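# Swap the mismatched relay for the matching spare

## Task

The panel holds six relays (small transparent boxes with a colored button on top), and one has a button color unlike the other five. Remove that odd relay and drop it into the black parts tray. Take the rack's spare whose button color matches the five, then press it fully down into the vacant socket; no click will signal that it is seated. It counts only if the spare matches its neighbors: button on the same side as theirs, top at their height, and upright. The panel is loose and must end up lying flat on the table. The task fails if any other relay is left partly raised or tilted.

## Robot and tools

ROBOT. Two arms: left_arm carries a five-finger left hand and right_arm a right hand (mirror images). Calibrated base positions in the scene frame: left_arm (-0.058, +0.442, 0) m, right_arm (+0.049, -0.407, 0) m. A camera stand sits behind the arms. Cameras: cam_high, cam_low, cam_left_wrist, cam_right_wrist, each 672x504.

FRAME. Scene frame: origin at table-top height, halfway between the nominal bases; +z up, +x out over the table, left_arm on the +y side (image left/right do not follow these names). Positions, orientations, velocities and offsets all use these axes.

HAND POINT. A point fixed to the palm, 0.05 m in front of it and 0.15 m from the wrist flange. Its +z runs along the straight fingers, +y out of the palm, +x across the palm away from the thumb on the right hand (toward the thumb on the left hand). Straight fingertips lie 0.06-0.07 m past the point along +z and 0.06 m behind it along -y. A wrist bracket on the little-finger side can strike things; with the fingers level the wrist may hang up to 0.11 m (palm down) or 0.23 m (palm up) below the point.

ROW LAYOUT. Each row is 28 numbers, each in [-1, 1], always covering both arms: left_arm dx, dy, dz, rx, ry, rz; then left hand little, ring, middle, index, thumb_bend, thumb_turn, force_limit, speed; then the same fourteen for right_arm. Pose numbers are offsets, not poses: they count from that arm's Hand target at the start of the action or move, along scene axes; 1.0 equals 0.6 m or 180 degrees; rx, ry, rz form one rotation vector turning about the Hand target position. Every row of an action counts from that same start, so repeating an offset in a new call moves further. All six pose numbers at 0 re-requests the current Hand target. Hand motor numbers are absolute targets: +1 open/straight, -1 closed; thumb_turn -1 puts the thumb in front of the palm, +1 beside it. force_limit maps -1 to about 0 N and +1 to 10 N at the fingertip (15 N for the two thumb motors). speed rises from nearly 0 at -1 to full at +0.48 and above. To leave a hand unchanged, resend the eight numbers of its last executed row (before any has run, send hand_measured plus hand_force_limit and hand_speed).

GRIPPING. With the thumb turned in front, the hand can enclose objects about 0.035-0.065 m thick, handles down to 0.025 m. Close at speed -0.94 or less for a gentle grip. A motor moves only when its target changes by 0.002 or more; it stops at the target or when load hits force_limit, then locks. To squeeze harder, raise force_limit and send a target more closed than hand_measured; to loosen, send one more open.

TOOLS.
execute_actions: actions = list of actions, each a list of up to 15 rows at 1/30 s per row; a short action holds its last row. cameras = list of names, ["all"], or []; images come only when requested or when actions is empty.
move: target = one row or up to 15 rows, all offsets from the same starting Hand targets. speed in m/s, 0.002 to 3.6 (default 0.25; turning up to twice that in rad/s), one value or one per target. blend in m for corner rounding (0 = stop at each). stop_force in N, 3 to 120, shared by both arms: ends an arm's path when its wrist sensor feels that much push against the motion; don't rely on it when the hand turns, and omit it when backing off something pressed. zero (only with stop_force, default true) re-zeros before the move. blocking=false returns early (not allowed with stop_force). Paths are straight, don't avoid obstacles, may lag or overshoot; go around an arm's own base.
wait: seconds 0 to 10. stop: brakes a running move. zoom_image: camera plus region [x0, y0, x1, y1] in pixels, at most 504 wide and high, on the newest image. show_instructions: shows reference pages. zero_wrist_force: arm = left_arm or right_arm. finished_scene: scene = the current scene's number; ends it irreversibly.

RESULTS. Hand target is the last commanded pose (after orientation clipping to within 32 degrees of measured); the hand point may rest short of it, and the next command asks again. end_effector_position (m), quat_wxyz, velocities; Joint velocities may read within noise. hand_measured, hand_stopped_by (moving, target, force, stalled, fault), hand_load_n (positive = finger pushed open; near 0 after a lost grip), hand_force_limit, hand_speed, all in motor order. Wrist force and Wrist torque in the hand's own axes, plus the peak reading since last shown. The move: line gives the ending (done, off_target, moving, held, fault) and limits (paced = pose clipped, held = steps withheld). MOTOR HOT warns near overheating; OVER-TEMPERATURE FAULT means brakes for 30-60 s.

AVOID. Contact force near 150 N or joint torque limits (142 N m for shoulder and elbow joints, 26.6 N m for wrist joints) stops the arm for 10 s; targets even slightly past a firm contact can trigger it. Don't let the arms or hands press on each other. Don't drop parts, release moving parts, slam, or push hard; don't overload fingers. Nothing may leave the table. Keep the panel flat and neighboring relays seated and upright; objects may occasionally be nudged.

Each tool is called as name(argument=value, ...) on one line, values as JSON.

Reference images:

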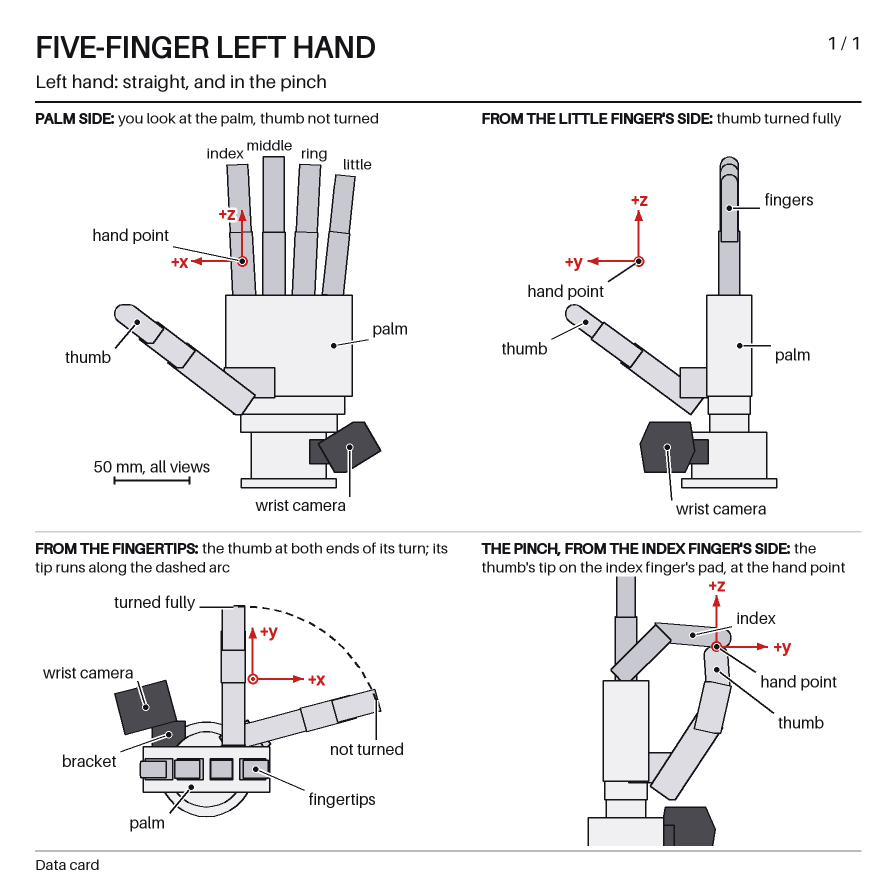

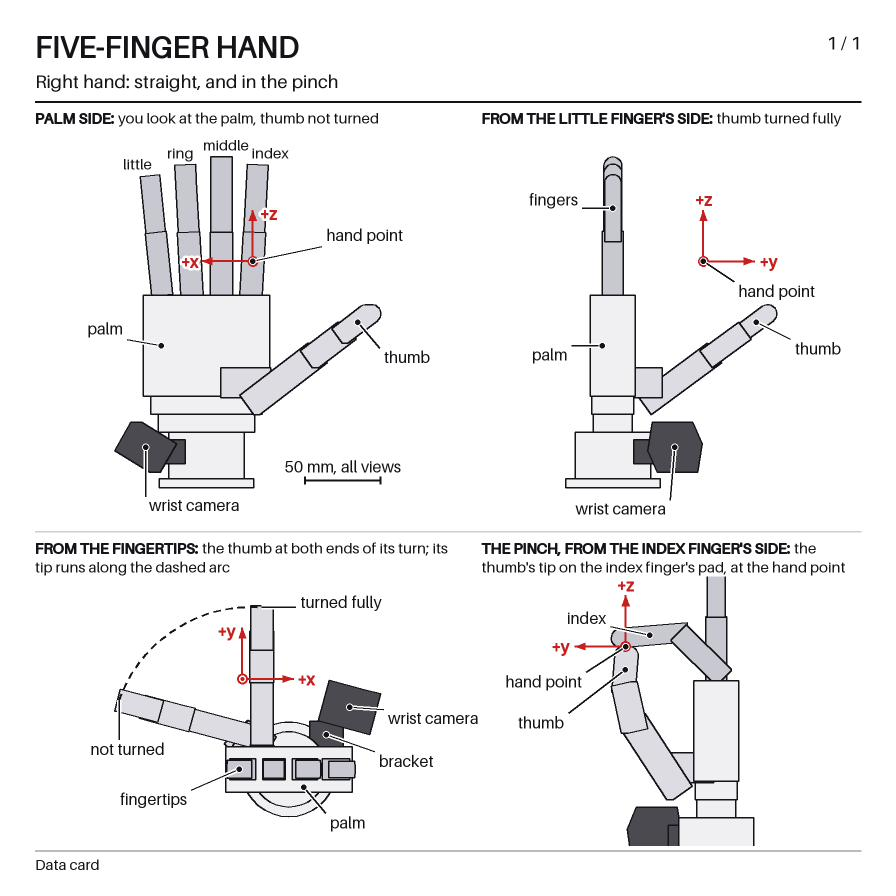

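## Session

execute_actions(actions=[])

zoom_image(camera="cam_high", region=[230, 150, 500, 330])

Scene clock: 0.00 s.
left_arm: end_effector_position=(+0.4269, +0.0369, +0.2820) hand_measured=(+1.000, +1.000, +1.000, +1.000, +1.000, +1.000) hand_load_n=(+0.0, +0.0, +0.0, +0.0, +0.0, +0.0) hand_stopped_by=(target, target, target, target, target, target) hand_force_limit=0.00 hand_speed=-0.80 end_effector_quat_wxyz=(+0.545, +0.661, +0.456, +0.241) | right_arm: end_effector_position=(+0.7027, -0.3829, +0.2508) hand_measured=(+1.000, +1.000, +1.000, +1.000, +1.000, +1.000) hand_load_n=(+0.0, +0.0, +0.0, +0.0, +0.0, +0.0) hand_stopped_by=(target, target, target, target, target, target) hand_force_limit=0.00 hand_speed=-0.80 end_effector_quat_wxyz=(+0.071, +0.845, +0.468, +0.248)
Joint positions: left_arm=[2.576 -1.696 -1.938 3.341 -1.57 -0.186] | right_arm=[-0.193 -1.125 1.231 0.975 1.381 0.446]
Joint velocities: within noise
Joint torques (N m): no reading
Wrist force (N): no reading
Wrist torque (N m): no reading
Wrist force, peak (N): no reading
Hand target: left_arm +0.4269, +0.0369, +0.2820; +0.545, +0.661, +0.456, +0.241 | right_arm +0.7027, -0.3829, +0.2508; +0.071, +0.845, +0.468, +0.248

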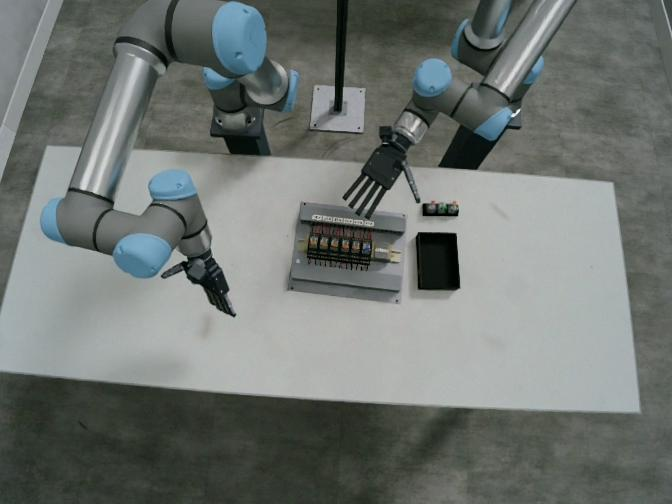

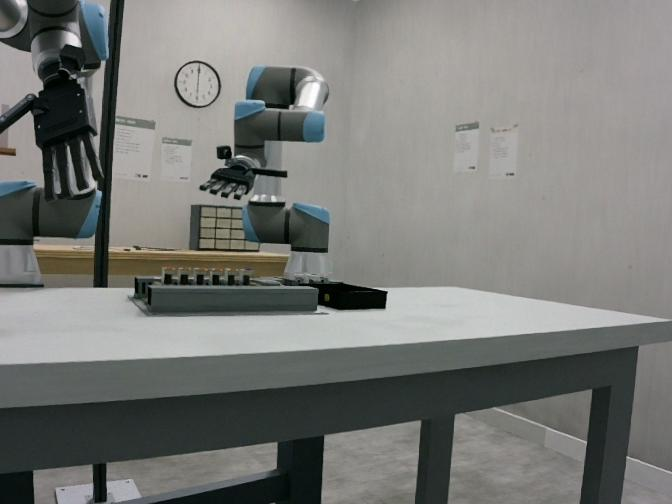

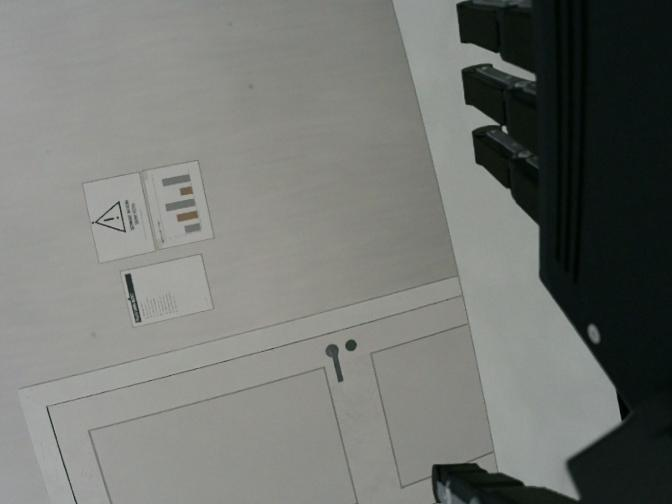

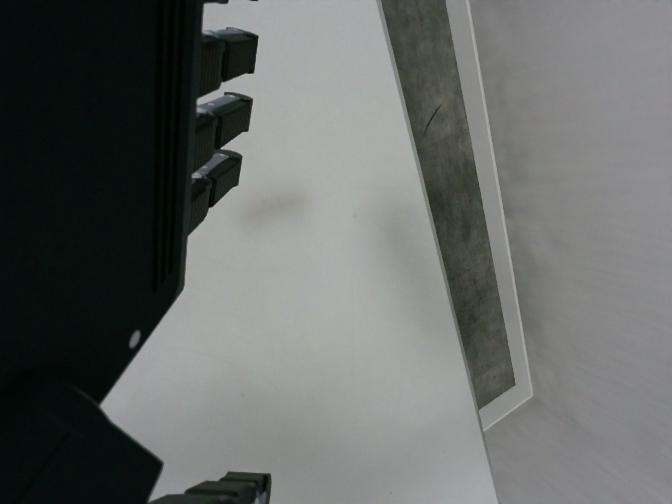

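Scaled by 1.867.

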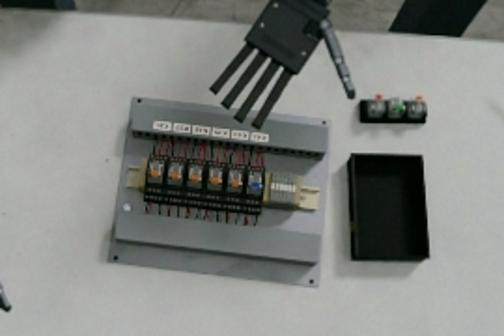

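move(target=[[-0.0115,0.272,0.147,-0.361,0.327,0.436,1,1,1,1,1,1,0,-0.8,0,0,0,0,0,0,1,1,1,1,1,1,0,-0.8]], speed=0.35, cameras=["cam_left_wrist","cam_high"])

Scene clock: 23.70 s.
left_arm: end_effector_position=(+0.4200, +0.2000, +0.3702) hand_measured=(+1.000, +1.000, +1.000, +1.000, +1.000, +1.000) hand_load_n=(+0.0, +0.0, +0.0, +0.0, +0.0, +0.0) hand_stopped_by=(target, target, target, target, target, target) hand_force_limit=0.00 hand_speed=-0.80 end_effector_quat_wxyz=(+0.262, -0.072, +0.960, -0.062) | right_arm: end_effector_position=(+0.7027, -0.3829, +0.2508) hand_measured=(+1.000, +1.000, +1.000, +1.000, +1.000, +1.000) hand_load_n=(+0.0, +0.0, +0.0, +0.0, +0.0, +0.0) hand_stopped_by=(target, target, target, target, target, target) hand_force_limit=0.00 hand_speed=-0.80 end_effector_quat_wxyz=(+0.071, +0.845, +0.468, +0.248)
Joint positions: left_arm=[2.789 -1.955 -0.92 1.842 -1.663 -2.032] | right_arm=[-0.193 -1.125 1.231 0.975 1.381 0.446]
Joint torques (N m): left_arm=[9.38 22.88 24.27 -2.85 1.7 -1.3] | right_arm=[1.13 -35.9 -16.99 1.39 -0.17 -0.05]
Wrist force (N): left_arm=[0.0 -1.0 -0.9] | right_arm=[0.0 0.0 0.0]
Wrist torque (N m): left_arm=[-0.10 -0.12 0.42] | right_arm=[0.01 0.00 0.00]
Wrist force, peak (N): left_arm=[-0.7 -0.6 -1.2] | right_arm=[-0.3 0.4 0.2]
Hand target: left_arm +0.4200, +0.2001, +0.3702; +0.262, -0.072, +0.960, -0.062 | right_arm +0.7027, -0.3829, +0.2508; +0.071, +0.845, +0.468, +0.248
Off the commanded pose: left_arm 0.000 m, 0 deg | right_arm 0.000 m, 0 deg.
move: done
Images, in order (width x height): cam_high 672x504, cam_left_wrist 672x504.

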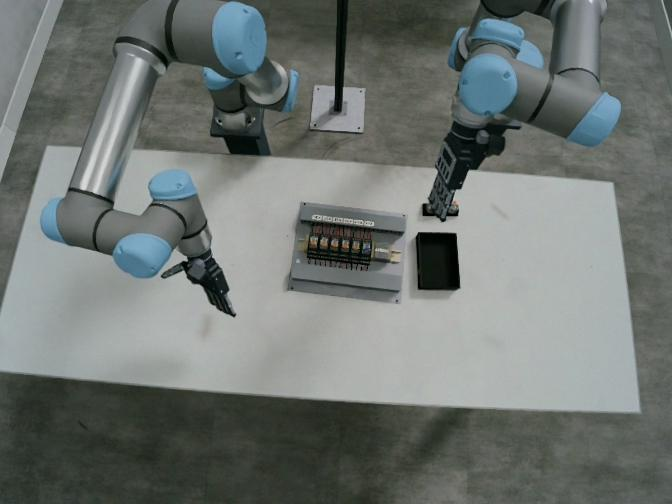

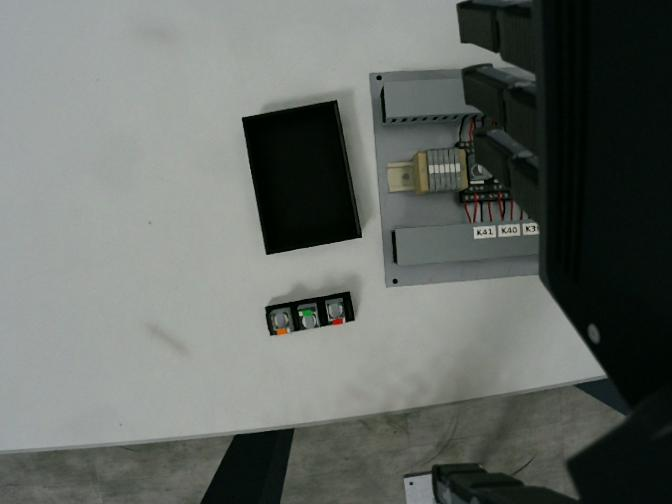

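zoom_image(camera="cam_left_wrist", region=[250, 280, 370, 350])

move(target=[[0.04,-0.33,-0.12,0,0,0,1,1,1,1,1,1,0,-0.8,0,0,0,0,0,0,1,1,1,1,1,1,0,-0.8]], speed=0.35, cameras=["cam_left_wrist"])

zoom_image(camera="cam_left_wrist", region=[200, 130, 540, 320])

Scaled by 4.200.

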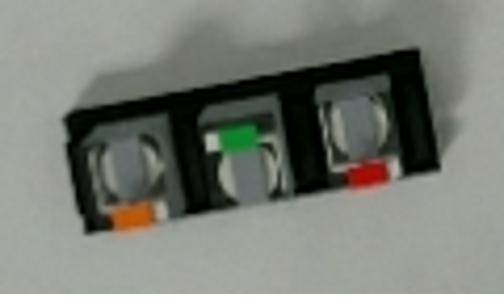

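Scene clock: 28.87 s.
left_arm: end_effector_position=(+0.4438, +0.0022, +0.2981) hand_measured=(+1.000, +1.000, +1.000, +1.000, +1.000, +1.000) hand_load_n=(-0.5, +0.0, +0.0, +0.0, +0.0, +0.0) hand_stopped_by=(target, target, target, target, target, target) hand_force_limit=0.00 hand_speed=-0.80 end_effector_quat_wxyz=(+0.262, -0.072, +0.960, -0.063) | right_arm: end_effector_position=(+0.7027, -0.3829, +0.2508) hand_measured=(+1.000, +1.000, +1.000, +1.000, +1.000, +1.000) hand_load_n=(+0.0, +0.0, +0.0, +0.0, +0.0, +0.0) hand_stopped_by=(target, target, target, target, target, target) hand_force_limit=0.00 hand_speed=-0.80 end_effector_quat_wxyz=(+0.071, +0.845, +0.468, +0.248)
Joint positions: left_arm=[2.48 -2.514 -0.174 1.61 -1.815 -2.304] | right_arm=[-0.193 -1.125 1.231 0.975 1.381 0.446]
Joint torques (N m): left_arm=[-9.8 39.3 23.03 -2.72 -2.13 -1.27] | right_arm=[1.11 -35.83 -17.11 1.45 -0.12 -0.14]
Wrist force (N): left_arm=[0.1 -0.6 -1.3] | right_arm=[0.2 -0.1 0.1]
Wrist torque (N m): left_arm=[0.02 -0.14 0.44] | right_arm=[-0.02 -0.04 0.01]
Wrist force, peak (N): left_arm=[0.4 -2.2 -0.5] | right_arm=[0.4 -0.3 0.1]
Hand target: left_arm +0.4440, +0.0021, +0.2982; +0.262, -0.072, +0.960, -0.062 | right_arm +0.7027, -0.3829, +0.2508; +0.071, +0.845, +0.468, +0.248
Off the commanded pose: left_arm 0.000 m, 0 deg | right_arm 0.000 m, 0 deg.
move: done
Images, in order (width x height): cam_left_wrist 672x504.

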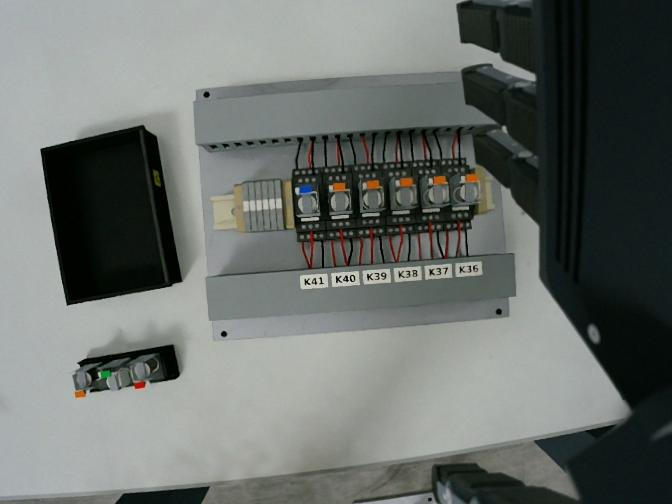

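Scaled by 1.482.

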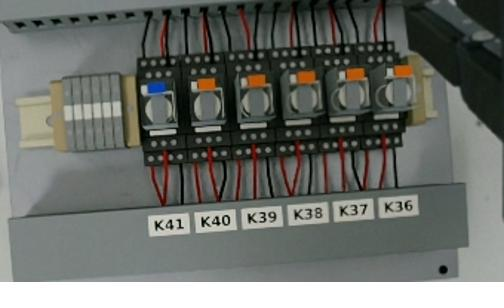

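move(target=[[0.083,0.036,-0.22,-0.305,-0.104,0.308,1,1,1,0.3,0.6,-0.85,0.6,0.2,0,0,0,0,0,0,1,1,1,1,1,1,0,-0.8]], speed=0.3, cameras=["cam_left_wrist","cam_low"])

zoom_image(camera="cam_left_wrist", region=[0, 80, 400, 380])

Scene clock: 80.53 s.
left_arm: end_effector_position=(+0.4938, +0.0237, +0.1662) hand_measured=(+1.000, +1.000, +1.000, +0.300, +0.600, -0.850) hand_load_n=(+0.0, +0.0, +0.0, +0.0, +0.0, +0.0) hand_stopped_by=(target, target, target, target, target, target) hand_force_limit=0.60 hand_speed=0.20 end_effector_quat_wxyz=(+0.340, -0.589, +0.636, -0.365) | right_arm: end_effector_position=(+0.7027, -0.3829, +0.2508) hand_measured=(+1.000, +1.000, +1.000, +1.000, +1.000, +1.000) hand_load_n=(+0.0, +0.0, +0.0, +0.0, +0.0, +0.0) hand_stopped_by=(target, target, target, target, target, target) hand_force_limit=0.00 hand_speed=-0.80 end_effector_quat_wxyz=(+0.071, +0.845, +0.468, +0.248)
Joint positions: left_arm=[2.59 -2.027 -1.417 2.869 -1.967 -3.383] | right_arm=[-0.193 -1.125 1.231 0.975 1.381 0.446]
Joint torques (N m): left_arm=[-9.42 52.29 10.85 1.39 -1.9 -1.25] | right_arm=[1.24 -36 -16.84 1.43 -0.1 -0.16]
Wrist force (N): left_arm=[0.3 -2.9 -0.7] | right_arm=[0.1 0.2 -0.1]
Wrist torque (N m): left_arm=[-0.34 -0.07 0.60] | right_arm=[0.04 0.00 0.01]
Wrist force, peak (N): left_arm=[0.5 -2.9 -0.8] | right_arm=[0.3 0.3 -0.1]
Hand target: left_arm +0.4938, +0.0237, +0.1662; -0.340, +0.589, -0.636, +0.365 | right_arm +0.7027, -0.3829, +0.2508; +0.071, +0.845, +0.468, +0.248
Off the commanded pose: left_arm 0.000 m, 0 deg | right_arm 0.000 m, 0 deg.
move: done
Images, in order (width x height): cam_low 672x504, cam_left_wrist 672x504.

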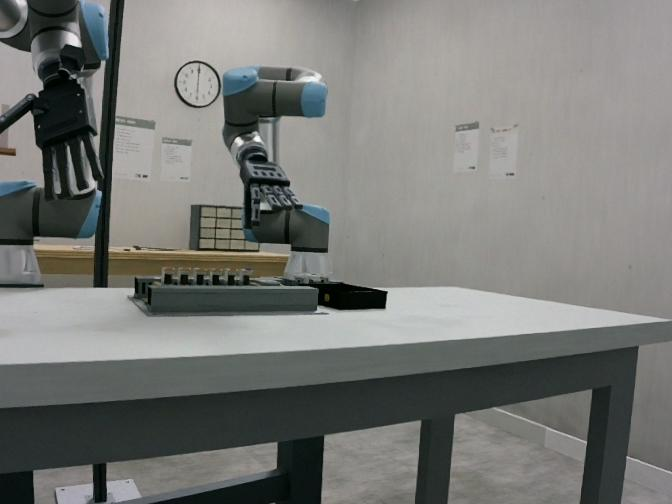

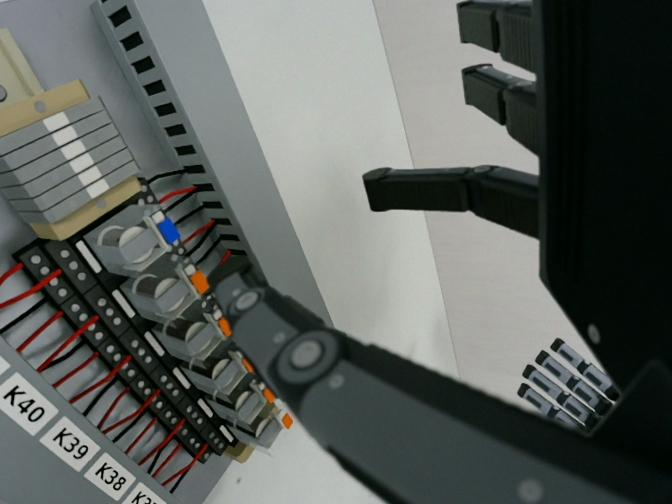

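Scaled by 1.260.

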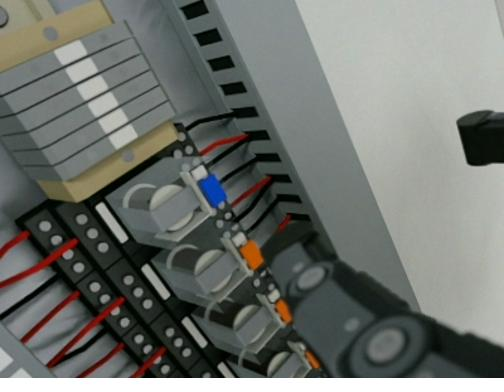

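move(target=[[-0.0148,-0.0047,-0.145,0,0,0,1,1,1,0.3,0.6,-0.85,0.6,0.2,0,0,0,0,0,0,1,1,1,1,1,1,0,-0.8]], speed=0.15, cameras=["cam_left_wrist","cam_low"])

zoom_image(camera="cam_left_wrist", region=[150, 100, 450, 330])

zoom_image(camera="cam_low", region=[150, 230, 310, 320])

Scene clock: 100.30 s.
left_arm: end_effector_position=(+0.4849, +0.0208, +0.0793) hand_measured=(+1.000, +1.000, +1.000, +0.300, +0.600, -0.850) hand_load_n=(+0.0, +0.0, +0.0, +0.0, +0.0, +0.0) hand_stopped_by=(target, target, target, target, target, target) hand_force_limit=0.60 hand_speed=0.20 end_effector_quat_wxyz=(+0.340, -0.589, +0.636, -0.365) | right_arm: end_effector_position=(+0.7027, -0.3829, +0.2508) hand_measured=(+1.000, +1.000, +1.000, +1.000, +1.000, +1.000) hand_load_n=(+0.0, +0.0, +0.0, +0.0, +0.0, +0.0) hand_stopped_by=(target, target, target, target, target, target) hand_force_limit=0.00 hand_speed=-0.80 end_effector_quat_wxyz=(+0.071, +0.845, +0.468, +0.248)
Joint positions: left_arm=[2.576 -2.099 -1.547 3.068 -1.978 -3.392] | right_arm=[-0.193 -1.125 1.231 0.975 1.381 0.446]
Joint torques (N m): left_arm=[-9.27 27.79 8.33 0.84 -2.05 -1.29] | right_arm=[1.76 -35.8 -17.24 1.54 -0.04 -0.39]
Wrist force (N): left_arm=[0.4 -2.7 -0.7] | right_arm=[0.1 0.0 0.0]
Wrist torque (N m): left_arm=[-0.31 -0.08 0.60] | right_arm=[0.00 -0.01 0.00]
Wrist force, peak (N): left_arm=[0.4 -3.7 -1.2] | right_arm=[0.0 -0.4 -0.1]
Hand target: left_arm +0.4849, +0.0208, +0.0792; -0.340, +0.589, -0.636, +0.365 | right_arm +0.7027, -0.3829, +0.2508; +0.071, +0.845, +0.468, +0.248
Off the commanded pose: left_arm 0.000 m, 0 deg | right_arm 0.000 m, 0 deg.
move: done
Images, in order (width x height): cam_low 672x504, cam_left_wrist 672x504.

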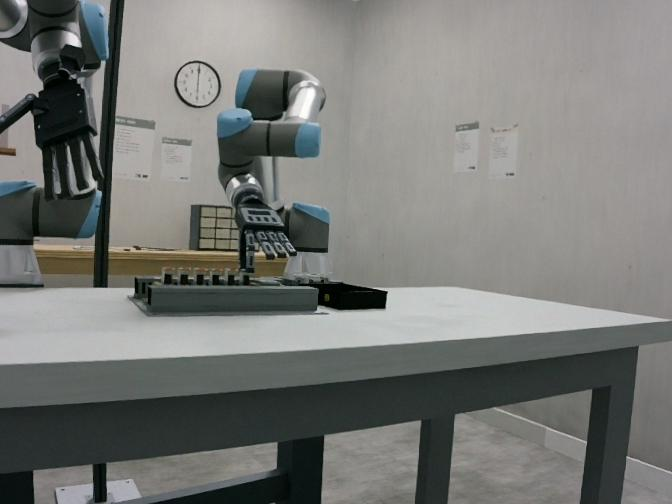

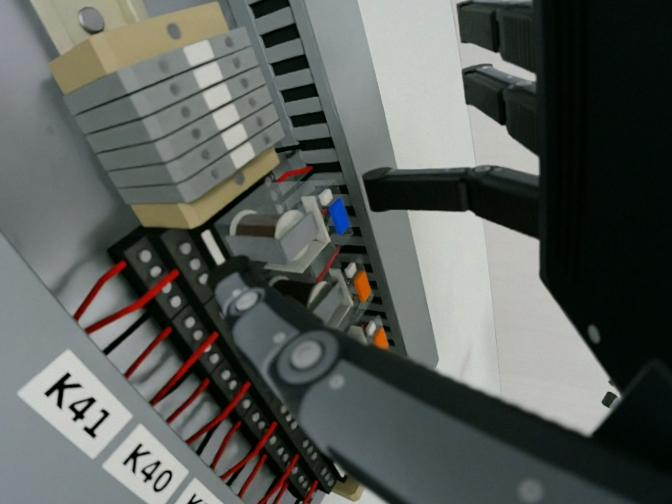

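Scaled by 1.680.

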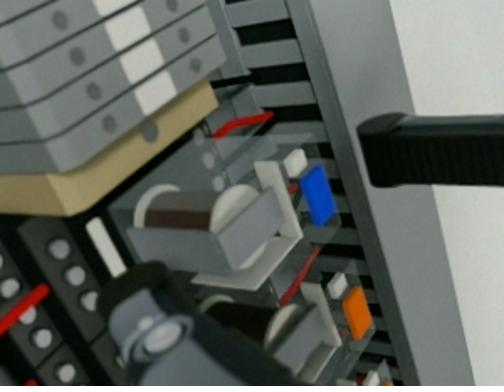

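Scaled by 3.150.

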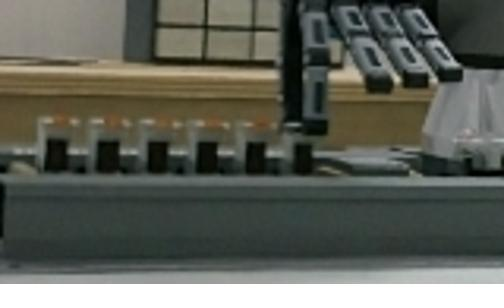

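zoom_image(camera="cam_low", region=[210, 240, 280, 300])

zoom_image(camera="cam_left_wrist", region=[250, 150, 450, 300])

Scaled by 7.200.

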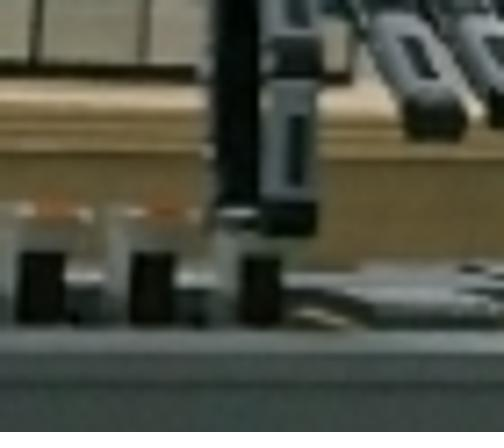

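Scaled by 2.520.

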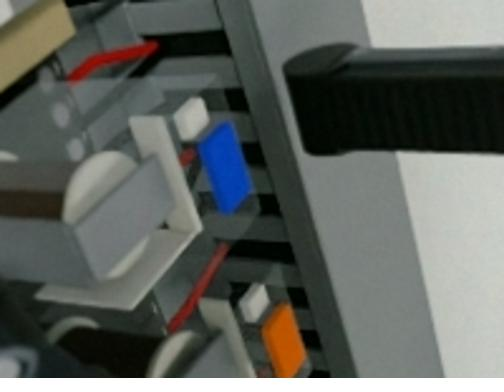

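move(target=[[-0.001,-0.0083,-0.030,0,0,0,1,1,1,0.3,0.6,-0.85,0.6,0.2,0,0,0,0,0,0,1,1,1,1,1,1,0,-0.8]], speed=0.06, stop_force=6, cameras=["cam_left_wrist","cam_low"])

zoom_image(camera="cam_low", region=[210, 240, 280, 300])

zoom_image(camera="cam_left_wrist", region=[200, 130, 450, 330])

Scene clock: 120.33 s.
left_arm: end_effector_position=(+0.4843, +0.0159, +0.0612) hand_measured=(+1.000, +1.000, +1.000, +0.300, +0.600, -0.850) hand_load_n=(+0.0, +0.0, +0.0, +0.0, +0.0, -0.5) hand_stopped_by=(target, target, target, target, target, target) hand_force_limit=0.60 hand_speed=0.20 end_effector_quat_wxyz=(+0.340, -0.589, +0.636, -0.365) | right_arm: end_effector_position=(+0.7027, -0.3829, +0.2508) hand_measured=(+1.000, +1.000, +1.000, +1.000, +1.000, +1.000) hand_load_n=(+0.0, +0.0, +0.0, +0.0, -0.5, +0.0) hand_stopped_by=(target, target, target, target, target, target) hand_force_limit=0.00 hand_speed=-0.80 end_effector_quat_wxyz=(+0.071, +0.845, +0.468, +0.248)
Joint positions: left_arm=[2.567 -2.127 -1.553 3.101 -1.986 -3.397] | right_arm=[-0.193 -1.125 1.231 0.975 1.381 0.446]
Joint torques (N m): left_arm=[-9.69 27.64 8.2 1.17 -2.1 -1.37] | right_arm=[1.16 -36.33 -16.64 1.32 -0.01 -0.3]
Wrist force (N): left_arm=[0.4 -2.8 -0.6] | right_arm=[0.2 -0.2 -0.1]
Wrist torque (N m): left_arm=[-0.33 -0.07 0.61] | right_arm=[-0.02 -0.02 0.00]
Wrist force, peak (N): left_arm=[0.4 -3.2 -0.8] | right_arm=[0.3 0.4 0.0]
Hand target: left_arm +0.4843, +0.0159, +0.0612; -0.340, +0.589, -0.636, +0.365 | right_arm +0.7027, -0.3829, +0.2508; +0.071, +0.845, +0.468, +0.248
Off the commanded pose: left_arm 0.000 m, 0 deg | right_arm 0.000 m, 0 deg.
move: done
Images, in order (width x height): cam_low 672x504, cam_left_wrist 672x504.

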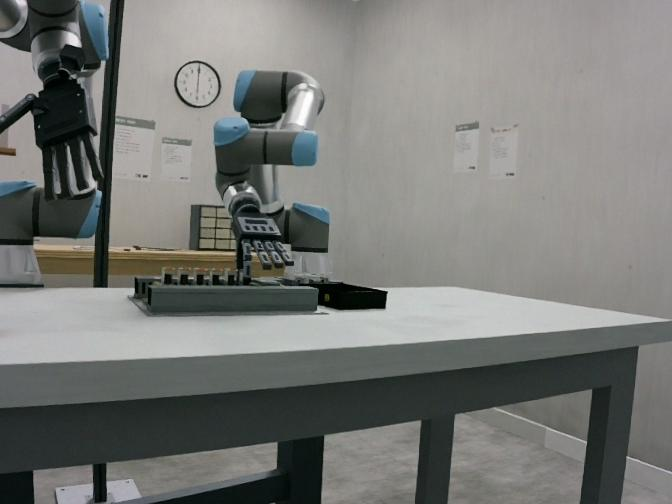

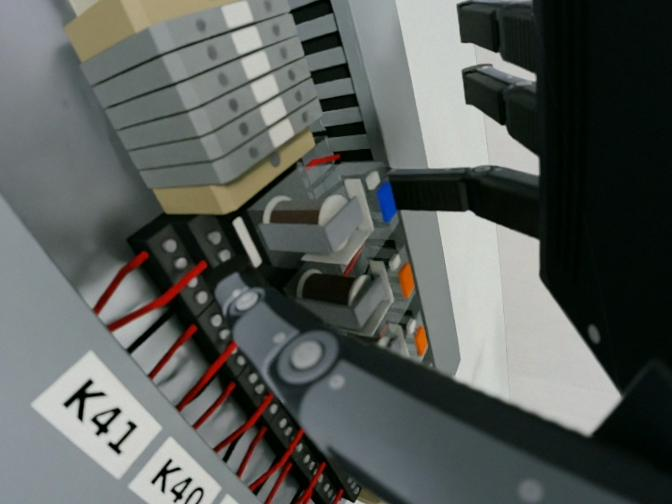

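Scaled by 7.200.

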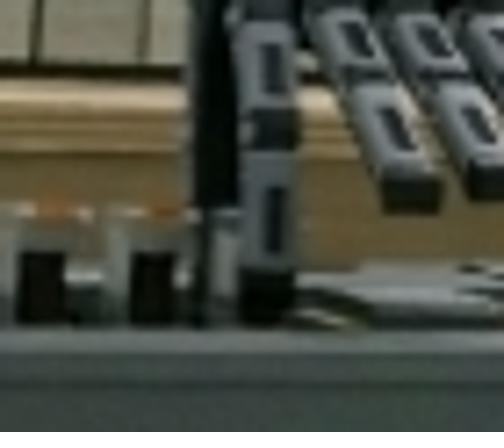

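Scaled by 2.016.

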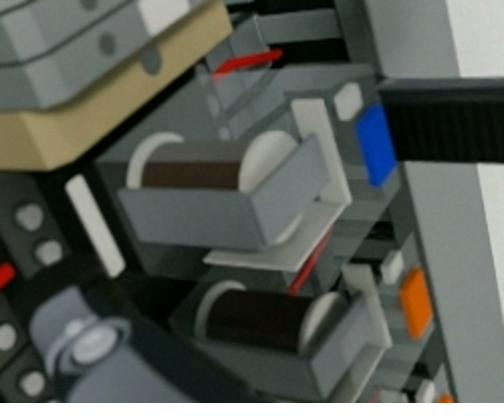

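move(target=[[0,0,0,0,0,0,1,1,1,-0.4,-0.2,-0.85,1,-0.2,0,0,0,0,0,0,1,1,1,1,1,1,0,-0.8]], speed=0.02, cameras=["cam_left_wrist","cam_low"])

zoom_image(camera="cam_low", region=[210, 240, 280, 300])

zoom_image(camera="cam_left_wrist", region=[200, 130, 450, 330])

Scene clock: 125.27 s.
left_arm: end_effector_position=(+0.4842, +0.0159, +0.0611) hand_measured=(+1.000, +1.000, +1.000, +0.052, +0.274, -0.850) hand_load_n=(+0.0, +0.0, +0.0, +7.5, +15.0, +1.0) hand_stopped_by=(target, target, target, force, force, target) hand_force_limit=1.00 hand_speed=-0.20 end_effector_quat_wxyz=(+0.340, -0.589, +0.636, -0.365) | right_arm: end_effector_position=(+0.7027, -0.3829, +0.2508) hand_measured=(+1.000, +1.000, +1.000, +1.000, +1.000, +1.000) hand_load_n=(+0.0, +0.0, -0.5, +0.0, +0.0, +0.0) hand_stopped_by=(target, target, target, target, target, target) hand_force_limit=0.00 hand_speed=-0.80 end_effector_quat_wxyz=(+0.071, +0.845, +0.468, +0.248)
Joint positions: left_arm=[2.567 -2.127 -1.553 3.1 -1.986 -3.397] | right_arm=[-0.193 -1.125 1.231 0.975 1.381 0.446]
Joint torques (N m): left_arm=[-5.67 33.21 16.28 1.85 -0.03 -0.54] | right_arm=[1.32 -36.72 -16.61 1.38 -0.1 -0.48]
Wrist force (N): left_arm=[0.5 3.2 -3.3] | right_arm=[0.1 0.1 0.1]
Wrist torque (N m): left_arm=[-0.08 -0.10 0.48] | right_arm=[0.00 -0.02 0.01]
Wrist force, peak (N): left_arm=[0.8 -6.3 8.1] | right_arm=[0.4 0.0 -0.1]
Hand target: left_arm +0.4843, +0.0159, +0.0612; -0.340, +0.589, -0.636, +0.365 | right_arm +0.7027, -0.3829, +0.2508; +0.071, +0.845, +0.468, +0.248
Off the commanded pose: left_arm 0.000 m, 0 deg | right_arm 0.000 m, 0 deg.
move: done
Images, in order (width x height): cam_low 672x504, cam_left_wrist 672x504.

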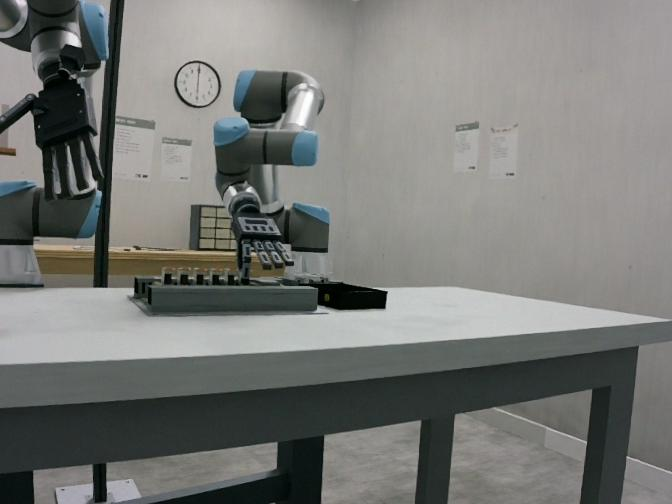

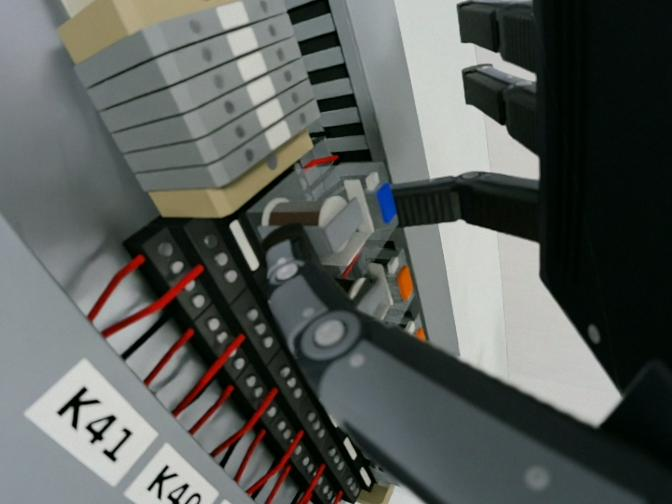

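Scaled by 7.200.

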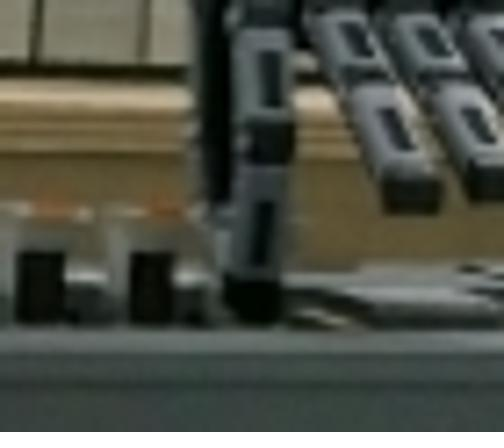

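Scaled by 2.016.

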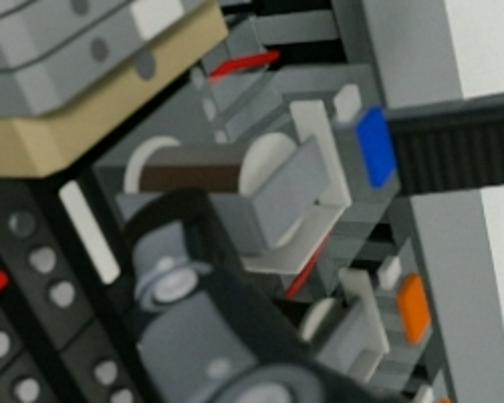

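move(target=[[0,0,0,0,0,0,1,1,1,-0.6,-0.4,-0.85,1,0.2,0,0,0,0,0,0,1,1,1,1,1,1,0,-0.8]], speed=0.02)

move(target=[[0,0,0.004,0,0,0,1,1,1,-0.6,-0.4,-0.85,1,0.2,0,0,0,0,0,0,1,1,1,1,1,1,0,-0.8]], speed=0.01)

Scene clock: 130.23 s.
left_arm: end_effector_position=(+0.4843, +0.0159, +0.0612) hand_measured=(+1.000, +1.000, +1.000, +0.042, +0.274, -0.850) hand_load_n=(+0.0, +0.0, +0.0, +11.5, +16.5, +0.5) hand_stopped_by=(target, target, target, force, force, target) hand_force_limit=1.00 hand_speed=0.20 end_effector_quat_wxyz=(+0.340, -0.589, +0.636, -0.365) | right_arm: end_effector_position=(+0.7027, -0.3829, +0.2508) hand_measured=(+1.000, +1.000, +1.000, +1.000, +1.000, +1.000) hand_load_n=(+0.0, +0.0, +0.0, +0.0, +0.0, +0.5) hand_stopped_by=(target, target, target, target, target, target) hand_force_limit=0.00 hand_speed=-0.80 end_effector_quat_wxyz=(+0.071, +0.845, +0.468, +0.248)
Joint positions: left_arm=[2.567 -2.127 -1.553 3.101 -1.986 -3.397] | right_arm=[-0.193 -1.125 1.231 0.975 1.381 0.446]
Joint torques (N m): left_arm=[8.07 56.04 23.09 0.06 0.76 0.52] | right_arm=[1.11 -36.73 -16.18 1.49 -0.03 -0.41]
Wrist force (N): left_arm=[0.6 3.0 -0.4] | right_arm=[0.2 0.0 0.0]
Wrist torque (N m): left_arm=[-0.10 -0.12 0.50] | right_arm=[0.00 -0.03 0.01]
Wrist force, peak (N): left_arm=[0.8 4.4 -3.0] | right_arm=[0.3 0.0 0.2]
Hand target: left_arm +0.4843, +0.0159, +0.0612; -0.340, +0.589, -0.636, +0.365 | right_arm +0.7027, -0.3829, +0.2508; +0.071, +0.845, +0.468, +0.248
Off the commanded pose: left_arm 0.000 m, 0 deg | right_arm 0.000 m, 0 deg.
move: done

Scene clock: 130.93 s.
left_arm: end_effector_position=(+0.4843, +0.0159, +0.0635) hand_measured=(+1.000, +1.000, +1.000, +0.042, +0.274, -0.850) hand_load_n=(+0.0, +0.0, +0.0, +12.0, +17.0, +0.0) hand_stopped_by=(target, target, target, force, force, target) hand_force_limit=1.00 hand_speed=0.20 end_effector_quat_wxyz=(+0.340, -0.589, +0.636, -0.365) | right_arm: end_effector_position=(+0.7027, -0.3829, +0.2508) hand_measured=(+1.000, +1.000, +1.000, +1.000, +1.000, +1.000) hand_load_n=(+0.0, +0.0, +0.0, +0.0, +0.0, +0.0) hand_stopped_by=(target, target, target, target, target, target) hand_force_limit=0.00 hand_speed=-0.80 end_effector_quat_wxyz=(+0.071, +0.845, +0.468, +0.248)
Joint positions: left_arm=[2.567 -2.124 -1.551 3.096 -1.986 -3.397] | right_arm=[-0.193 -1.125 1.231 0.975 1.381 0.446]
Joint torques (N m): left_arm=[2.25 61.57 27.36 -0.21 0.79 0.61] | right_arm=[1.55 -36.27 -16.93 1.43 -0.01 -0.4]
Wrist force (N): left_arm=[1.0 8.8 3.7] | right_arm=[0.2 -0.1 -0.1]
Wrist torque (N m): left_arm=[0.04 -0.11 0.47] | right_arm=[0.01 -0.03 0.02]
Wrist force, peak (N): left_arm=[0.5 9.0 3.7] | right_arm=[0.1 0.1 0.3]
Hand target: left_arm +0.4843, +0.0159, +0.0636; -0.340, +0.589, -0.636, +0.365 | right_arm +0.7027, -0.3829, +0.2508; +0.071, +0.845, +0.468, +0.248
Off the commanded pose: left_arm 0.000 m, 0 deg | right_arm 0.000 m, 0 deg.
move: done

move(target=[[-0.0002,-0.003,0.001,0.0194,-0.0014,0,1,1,1,-0.6,-0.4,-0.85,1,0.2,0,0,0,0,0,0,1,1,1,1,1,1,0,-0.8],[0.0002,0.003,0.002,-0.0194,0.0014,0,1,1,1,-0.6,-0.4,-0.85,1,0.2,0,0,0,0,0,0,1,1,1,1,1,1,0,-0.8],[-0.0002,-0.003,0.003,0.0194,-0.0014,0,1,1,1,-0.6,-0.4,-0.85,1,0.2,0,0,0,0,0,0,1,1,1,1,1,1,0,-0.8],[0.0002,0.003,0.004,-0.0194,0.0014,0,1,1,1,-0.6,-0.4,-0.85,1,0.2,0,0,0,0,0,0,1,1,1,1,1,1,0,-0.8],[0,0,0.004,0,0,0,1,1,1,-0.6,-0.4,-0.85,1,0.2,0,0,0,0,0,0,1,1,1,1,1,1,0,-0.8]], speed=0.04, cameras=["cam_left_wrist","cam_low"])

zoom_image(camera="cam_low", region=[210, 240, 280, 300])

zoom_image(camera="cam_left_wrist", region=[200, 130, 450, 330])

Scene clock: 144.90 s.
left_arm: end_effector_position=(+0.4843, +0.0159, +0.0660) hand_measured=(+1.000, +1.000, +1.000, +0.042, +0.274, -0.850) hand_load_n=(+0.0, +0.0, +0.0, +11.5, +16.5, +0.0) hand_stopped_by=(target, target, target, force, force, target) hand_force_limit=1.00 hand_speed=0.20 end_effector_quat_wxyz=(+0.340, -0.589, +0.636, -0.365) | right_arm: end_effector_position=(+0.7027, -0.3829, +0.2508) hand_measured=(+1.000, +1.000, +1.000, +1.000, +1.000, +1.000) hand_load_n=(+0.0, +0.0, +0.0, +0.0, +0.0, +0.0) hand_stopped_by=(target, target, target, target, target, target) hand_force_limit=0.00 hand_speed=-0.80 end_effector_quat_wxyz=(+0.071, +0.845, +0.468, +0.248)
Joint positions: left_arm=[2.567 -2.121 -1.549 3.09 -1.986 -3.397] | right_arm=[-0.193 -1.125 1.231 0.975 1.381 0.446]
Joint torques (N m): left_arm=[-10.22 33.68 27.51 -0.19 -1.98 1.04] | right_arm=[1.2 -36.49 -16.81 1.37 0.1 -0.64]
Wrist force (N): left_arm=[-1.9 7.4 3.5] | right_arm=[0.0 0.1 -0.1]
Wrist torque (N m): left_arm=[0.04 -0.12 0.27] | right_arm=[0.02 0.00 0.00]
Wrist force, peak (N): left_arm=[0.7 9.3 4.3] | right_arm=[0.1 0.1 -0.4]
Hand target: left_arm +0.4843, +0.0159, +0.0660; -0.340, +0.589, -0.636, +0.365 | right_arm +0.7027, -0.3829, +0.2508; +0.071, +0.845, +0.468, +0.248
Off the commanded pose: left_arm 0.000 m, 0 deg | right_arm 0.000 m, 0 deg.
move: done
Images, in order (width x height): cam_low 672x504, cam_left_wrist 672x504.

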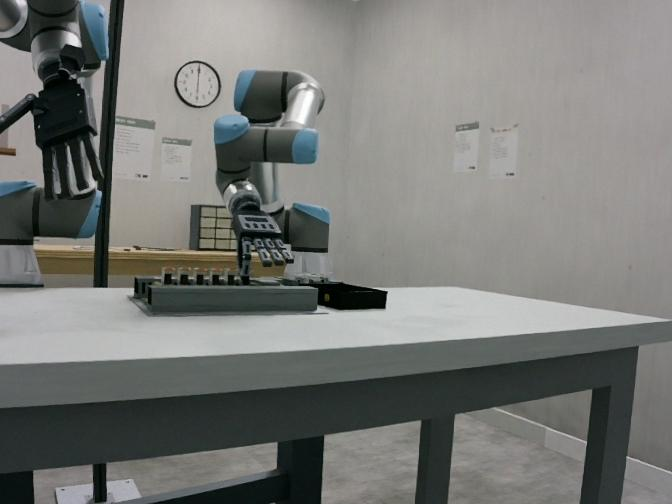

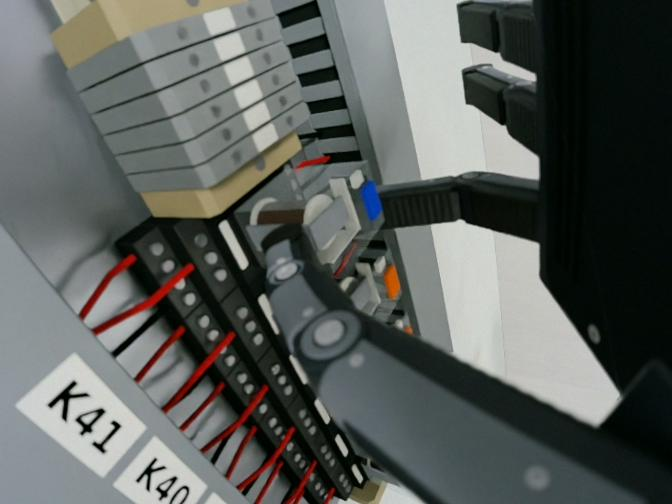

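Scaled by 7.200.

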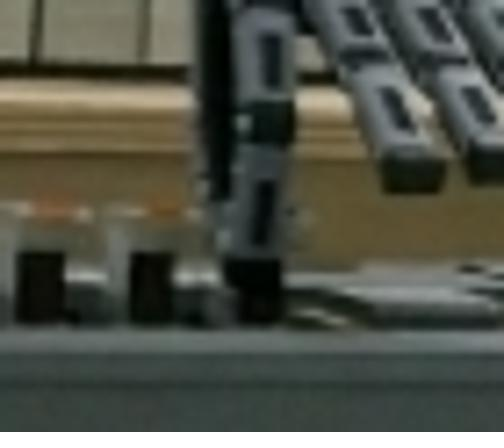

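Scaled by 2.016.

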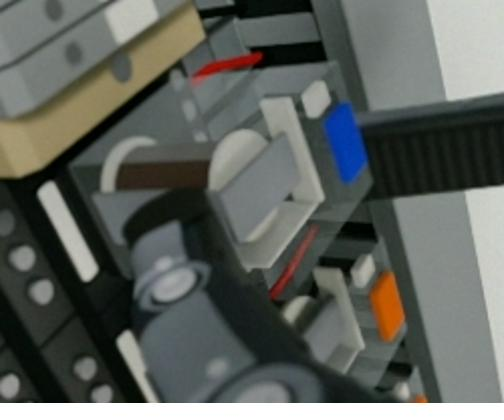

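move(target=[[0,0.002,-0.010,0,0,0,1,1,1,0.3,0.6,-0.85,1,0.2,0,0,0,0,0,0,1,1,1,1,1,1,0,-0.8]], speed=0.04)

move(target=[[0,0,0,0,0,0,1,1,1,-0.6,-0.4,-0.85,1,0.48,0,0,0,0,0,0,1,1,1,1,1,1,0,-0.8]], speed=0.04)

Scene clock: 156.37 s.
left_arm: end_effector_position=(+0.4843, +0.0170, +0.0601) hand_measured=(+1.000, +1.000, +1.000, +0.300, +0.600, -0.850) hand_load_n=(+0.0, +0.0, +0.0, +0.0, +0.0, +0.0) hand_stopped_by=(target, target, target, target, target, target) hand_force_limit=1.00 hand_speed=0.20 end_effector_quat_wxyz=(+0.340, -0.589, +0.636, -0.365) | right_arm: end_effector_position=(+0.7027, -0.3829, +0.2508) hand_measured=(+1.000, +1.000, +1.000, +1.000, +1.000, +1.000) hand_load_n=(+0.0, +0.0, +0.0, +0.0, +0.0, +0.0) hand_stopped_by=(target, target, target, target, target, target) hand_force_limit=0.00 hand_speed=-0.80 end_effector_quat_wxyz=(+0.071, +0.845, +0.468, +0.248)
Joint positions: left_arm=[2.569 -2.127 -1.557 3.105 -1.984 -3.396] | right_arm=[-0.193 -1.125 1.231 0.975 1.381 0.446]
Joint torques (N m): left_arm=[9.86 28.19 9.89 1.41 1.44 1.13] | right_arm=[1.41 -37.23 -16.98 1.48 0.02 -0.64]
Wrist force (N): left_arm=[0.4 -2.8 -0.5] | right_arm=[0.1 -0.1 -0.1]
Wrist torque (N m): left_arm=[-0.34 -0.08 0.41] | right_arm=[0.00 -0.02 0.00]
Wrist force, peak (N): left_arm=[-2.1 7.6 3.6] | right_arm=[0.4 -0.1 0.0]
Hand target: left_arm +0.4843, +0.0171, +0.0600; -0.340, +0.589, -0.636, +0.365 | right_arm +0.7027, -0.3829, +0.2508; +0.071, +0.845, +0.468, +0.248
Off the commanded pose: left_arm 0.000 m, 0 deg | right_arm 0.000 m, 0 deg.
move: done

Scene clock: 156.87 s.
left_arm: end_effector_position=(+0.4843, +0.0171, +0.0600) hand_measured=(+1.000, +1.000, +1.000, +0.008, +0.338, -0.850) hand_load_n=(+0.0, +0.0, -0.5, +11.0, +14.5, +0.5) hand_stopped_by=(target, target, target, force, force, target) hand_force_limit=1.00 hand_speed=0.48 end_effector_quat_wxyz=(+0.340, -0.589, +0.636, -0.365) | right_arm: end_effector_position=(+0.7027, -0.3829, +0.2508) hand_measured=(+1.000, +1.000, +1.000, +1.000, +1.000, +1.000) hand_load_n=(+0.0, +0.0, +0.0, +0.0, +0.0, +0.0) hand_stopped_by=(target, target, target, target, target, target) hand_force_limit=0.00 hand_speed=-0.80 end_effector_quat_wxyz=(+0.071, +0.845, +0.468, +0.248)
Joint positions: left_arm=[2.569 -2.127 -1.558 3.105 -1.984 -3.396] | right_arm=[-0.193 -1.125 1.231 0.975 1.381 0.446]
Joint torques (N m): left_arm=[1.3 29.59 10.67 -1.65 0.49 1.15] | right_arm=[0.95 -37.54 -16.83 1.55 0.04 -0.69]
Wrist force (N): left_arm=[1.0 -3.2 -2.0] | right_arm=[0.0 -0.1 0.0]
Wrist torque (N m): left_arm=[-0.31 -0.10 0.37] | right_arm=[-0.01 -0.01 0.00]
Wrist force, peak (N): left_arm=[1.4 -14.7 8.4] | right_arm=[0.4 -0.1 -0.1]
Hand target: left_arm +0.4843, +0.0171, +0.0600; -0.340, +0.589, -0.636, +0.365 | right_arm +0.7027, -0.3829, +0.2508; +0.071, +0.845, +0.468, +0.248
Off the commanded pose: left_arm 0.000 m, 0 deg | right_arm 0.000 m, 0 deg.
move: done

move(target=[[0,0,0.003,0,0,0,1,1,1,-0.6,-0.4,-0.85,1,0.48,0,0,0,0,0,0,1,1,1,1,1,1,0,-0.8],[0.0028,-0.0002,0.004,0.0016,0.0222,0,1,1,1,-0.6,-0.4,-0.85,1,0.48,0,0,0,0,0,0,1,1,1,1,1,1,0,-0.8]], speed=0.03, cameras=["cam_left_wrist"])

move(target=[[-0.0056,0.0004,0.001,-0.0032,-0.0444,0,1,1,1,-0.6,-0.4,-0.85,1,0.48,0,0,0,0,0,0,1,1,1,1,1,1,0,-0.8]], speed=0.03, cameras=["cam_left_wrist"])

Scene clock: 173.57 s.
left_arm: end_effector_position=(+0.4860, +0.0169, +0.0624) hand_measured=(+1.000, +1.000, +1.000, +0.008, +0.338, -0.850) hand_load_n=(+0.0, +0.0, +0.0, +8.5, +19.0, +0.5) hand_stopped_by=(target, target, target, force, force, target) hand_force_limit=1.00 hand_speed=0.48 end_effector_quat_wxyz=(+0.319, -0.600, +0.648, -0.343) | right_arm: end_effector_position=(+0.7027, -0.3829, +0.2508) hand_measured=(+1.000, +1.000, +1.000, +1.000, +1.000, +1.000) hand_load_n=(+0.0, +0.0, +0.0, +0.0, +0.0, +0.0) hand_stopped_by=(target, target, target, target, target, target) hand_force_limit=0.00 hand_speed=-0.80 end_effector_quat_wxyz=(+0.071, +0.845, +0.468, +0.248)
Joint positions: left_arm=[2.582 -2.148 -1.489 2.988 -1.955 -3.416] | right_arm=[-0.193 -1.125 1.231 0.975 1.381 0.446]
Joint torques (N m): left_arm=[12.15 32.98 27.49 -0.37 0.56 -1.35] | right_arm=[0.9 -37.51 -16.72 1.5 0.02 -0.74]
Wrist force (N): left_arm=[1.2 5.8 -1.0] | right_arm=[0.3 -0.2 0.1]
Wrist torque (N m): left_arm=[0.05 -0.07 0.45] | right_arm=[-0.04 -0.05 0.02]
Wrist force, peak (N): left_arm=[-0.3 7.2 4.1] | right_arm=[0.5 0.0 0.0]
Hand target: left_arm +0.4860, +0.0169, +0.0624; -0.319, +0.600, -0.648, +0.343 | right_arm +0.7027, -0.3829, +0.2508; +0.071, +0.845, +0.468, +0.248
Off the commanded pose: left_arm 0.000 m, 0 deg | right_arm 0.000 m, 0 deg.
move: done
Images, in order (width x height): cam_left_wrist 672x504.

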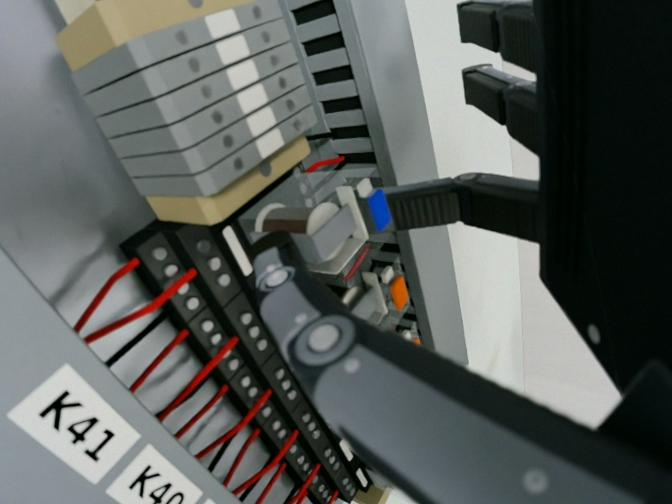

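Scene clock: 176.33 s.
left_arm: end_effector_position=(+0.4826, +0.0172, +0.0630) hand_measured=(+1.000, +1.000, +1.000, +0.008, +0.338, -0.850) hand_load_n=(+0.0, +0.0, +0.0, +14.5, +9.0, -0.5) hand_stopped_by=(target, target, target, force, force, target) hand_force_limit=1.00 hand_speed=0.48 end_effector_quat_wxyz=(+0.361, -0.577, +0.622, -0.387) | right_arm: end_effector_position=(+0.7027, -0.3829, +0.2508) hand_measured=(+1.000, +1.000, +1.000, +1.000, +1.000, +1.000) hand_load_n=(+0.0, +0.5, +0.0, +0.0, +0.0, +0.0) hand_stopped_by=(target, target, target, target, target, target) hand_force_limit=0.00 hand_speed=-0.80 end_effector_quat_wxyz=(+0.071, +0.845, +0.468, +0.248)
Joint positions: left_arm=[2.556 -2.102 -1.618 3.213 -2.012 -3.372] | right_arm=[-0.193 -1.125 1.231 0.975 1.381 0.446]
Joint torques (N m): left_arm=[-12.24 57.29 8.14 0.84 -1.75 0.96] | right_arm=[1.09 -37.64 -17.24 1.44 0.05 -0.7]
Wrist force (N): left_arm=[-0.3 1.6 7.7] | right_arm=[0.1 -0.1 0.0]
Wrist torque (N m): left_arm=[-0.22 -0.05 0.35] | right_arm=[-0.02 -0.01 0.00]
Wrist force, peak (N): left_arm=[0.0 3.3 8.7] | right_arm=[0.4 0.0 0.3]
Hand target: left_arm +0.4826, +0.0172, +0.0630; -0.361, +0.577, -0.622, +0.387 | right_arm +0.7027, -0.3829, +0.2508; +0.071, +0.845, +0.468, +0.248
Off the commanded pose: left_arm 0.000 m, 0 deg | right_arm 0.000 m, 0 deg.
move: done
Images, in order (width x height): cam_left_wrist 672x504.

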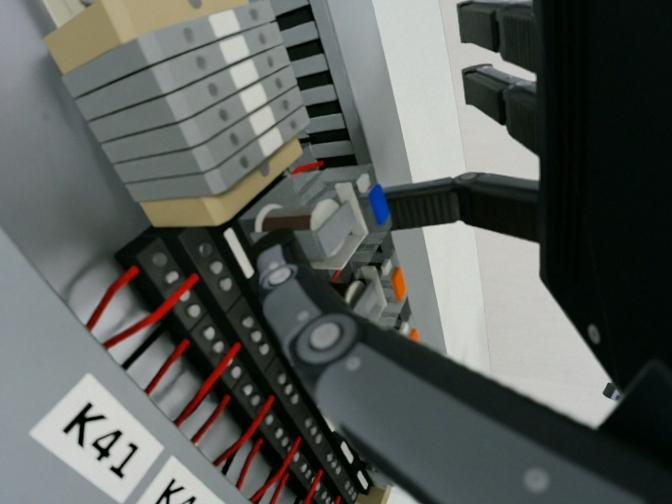

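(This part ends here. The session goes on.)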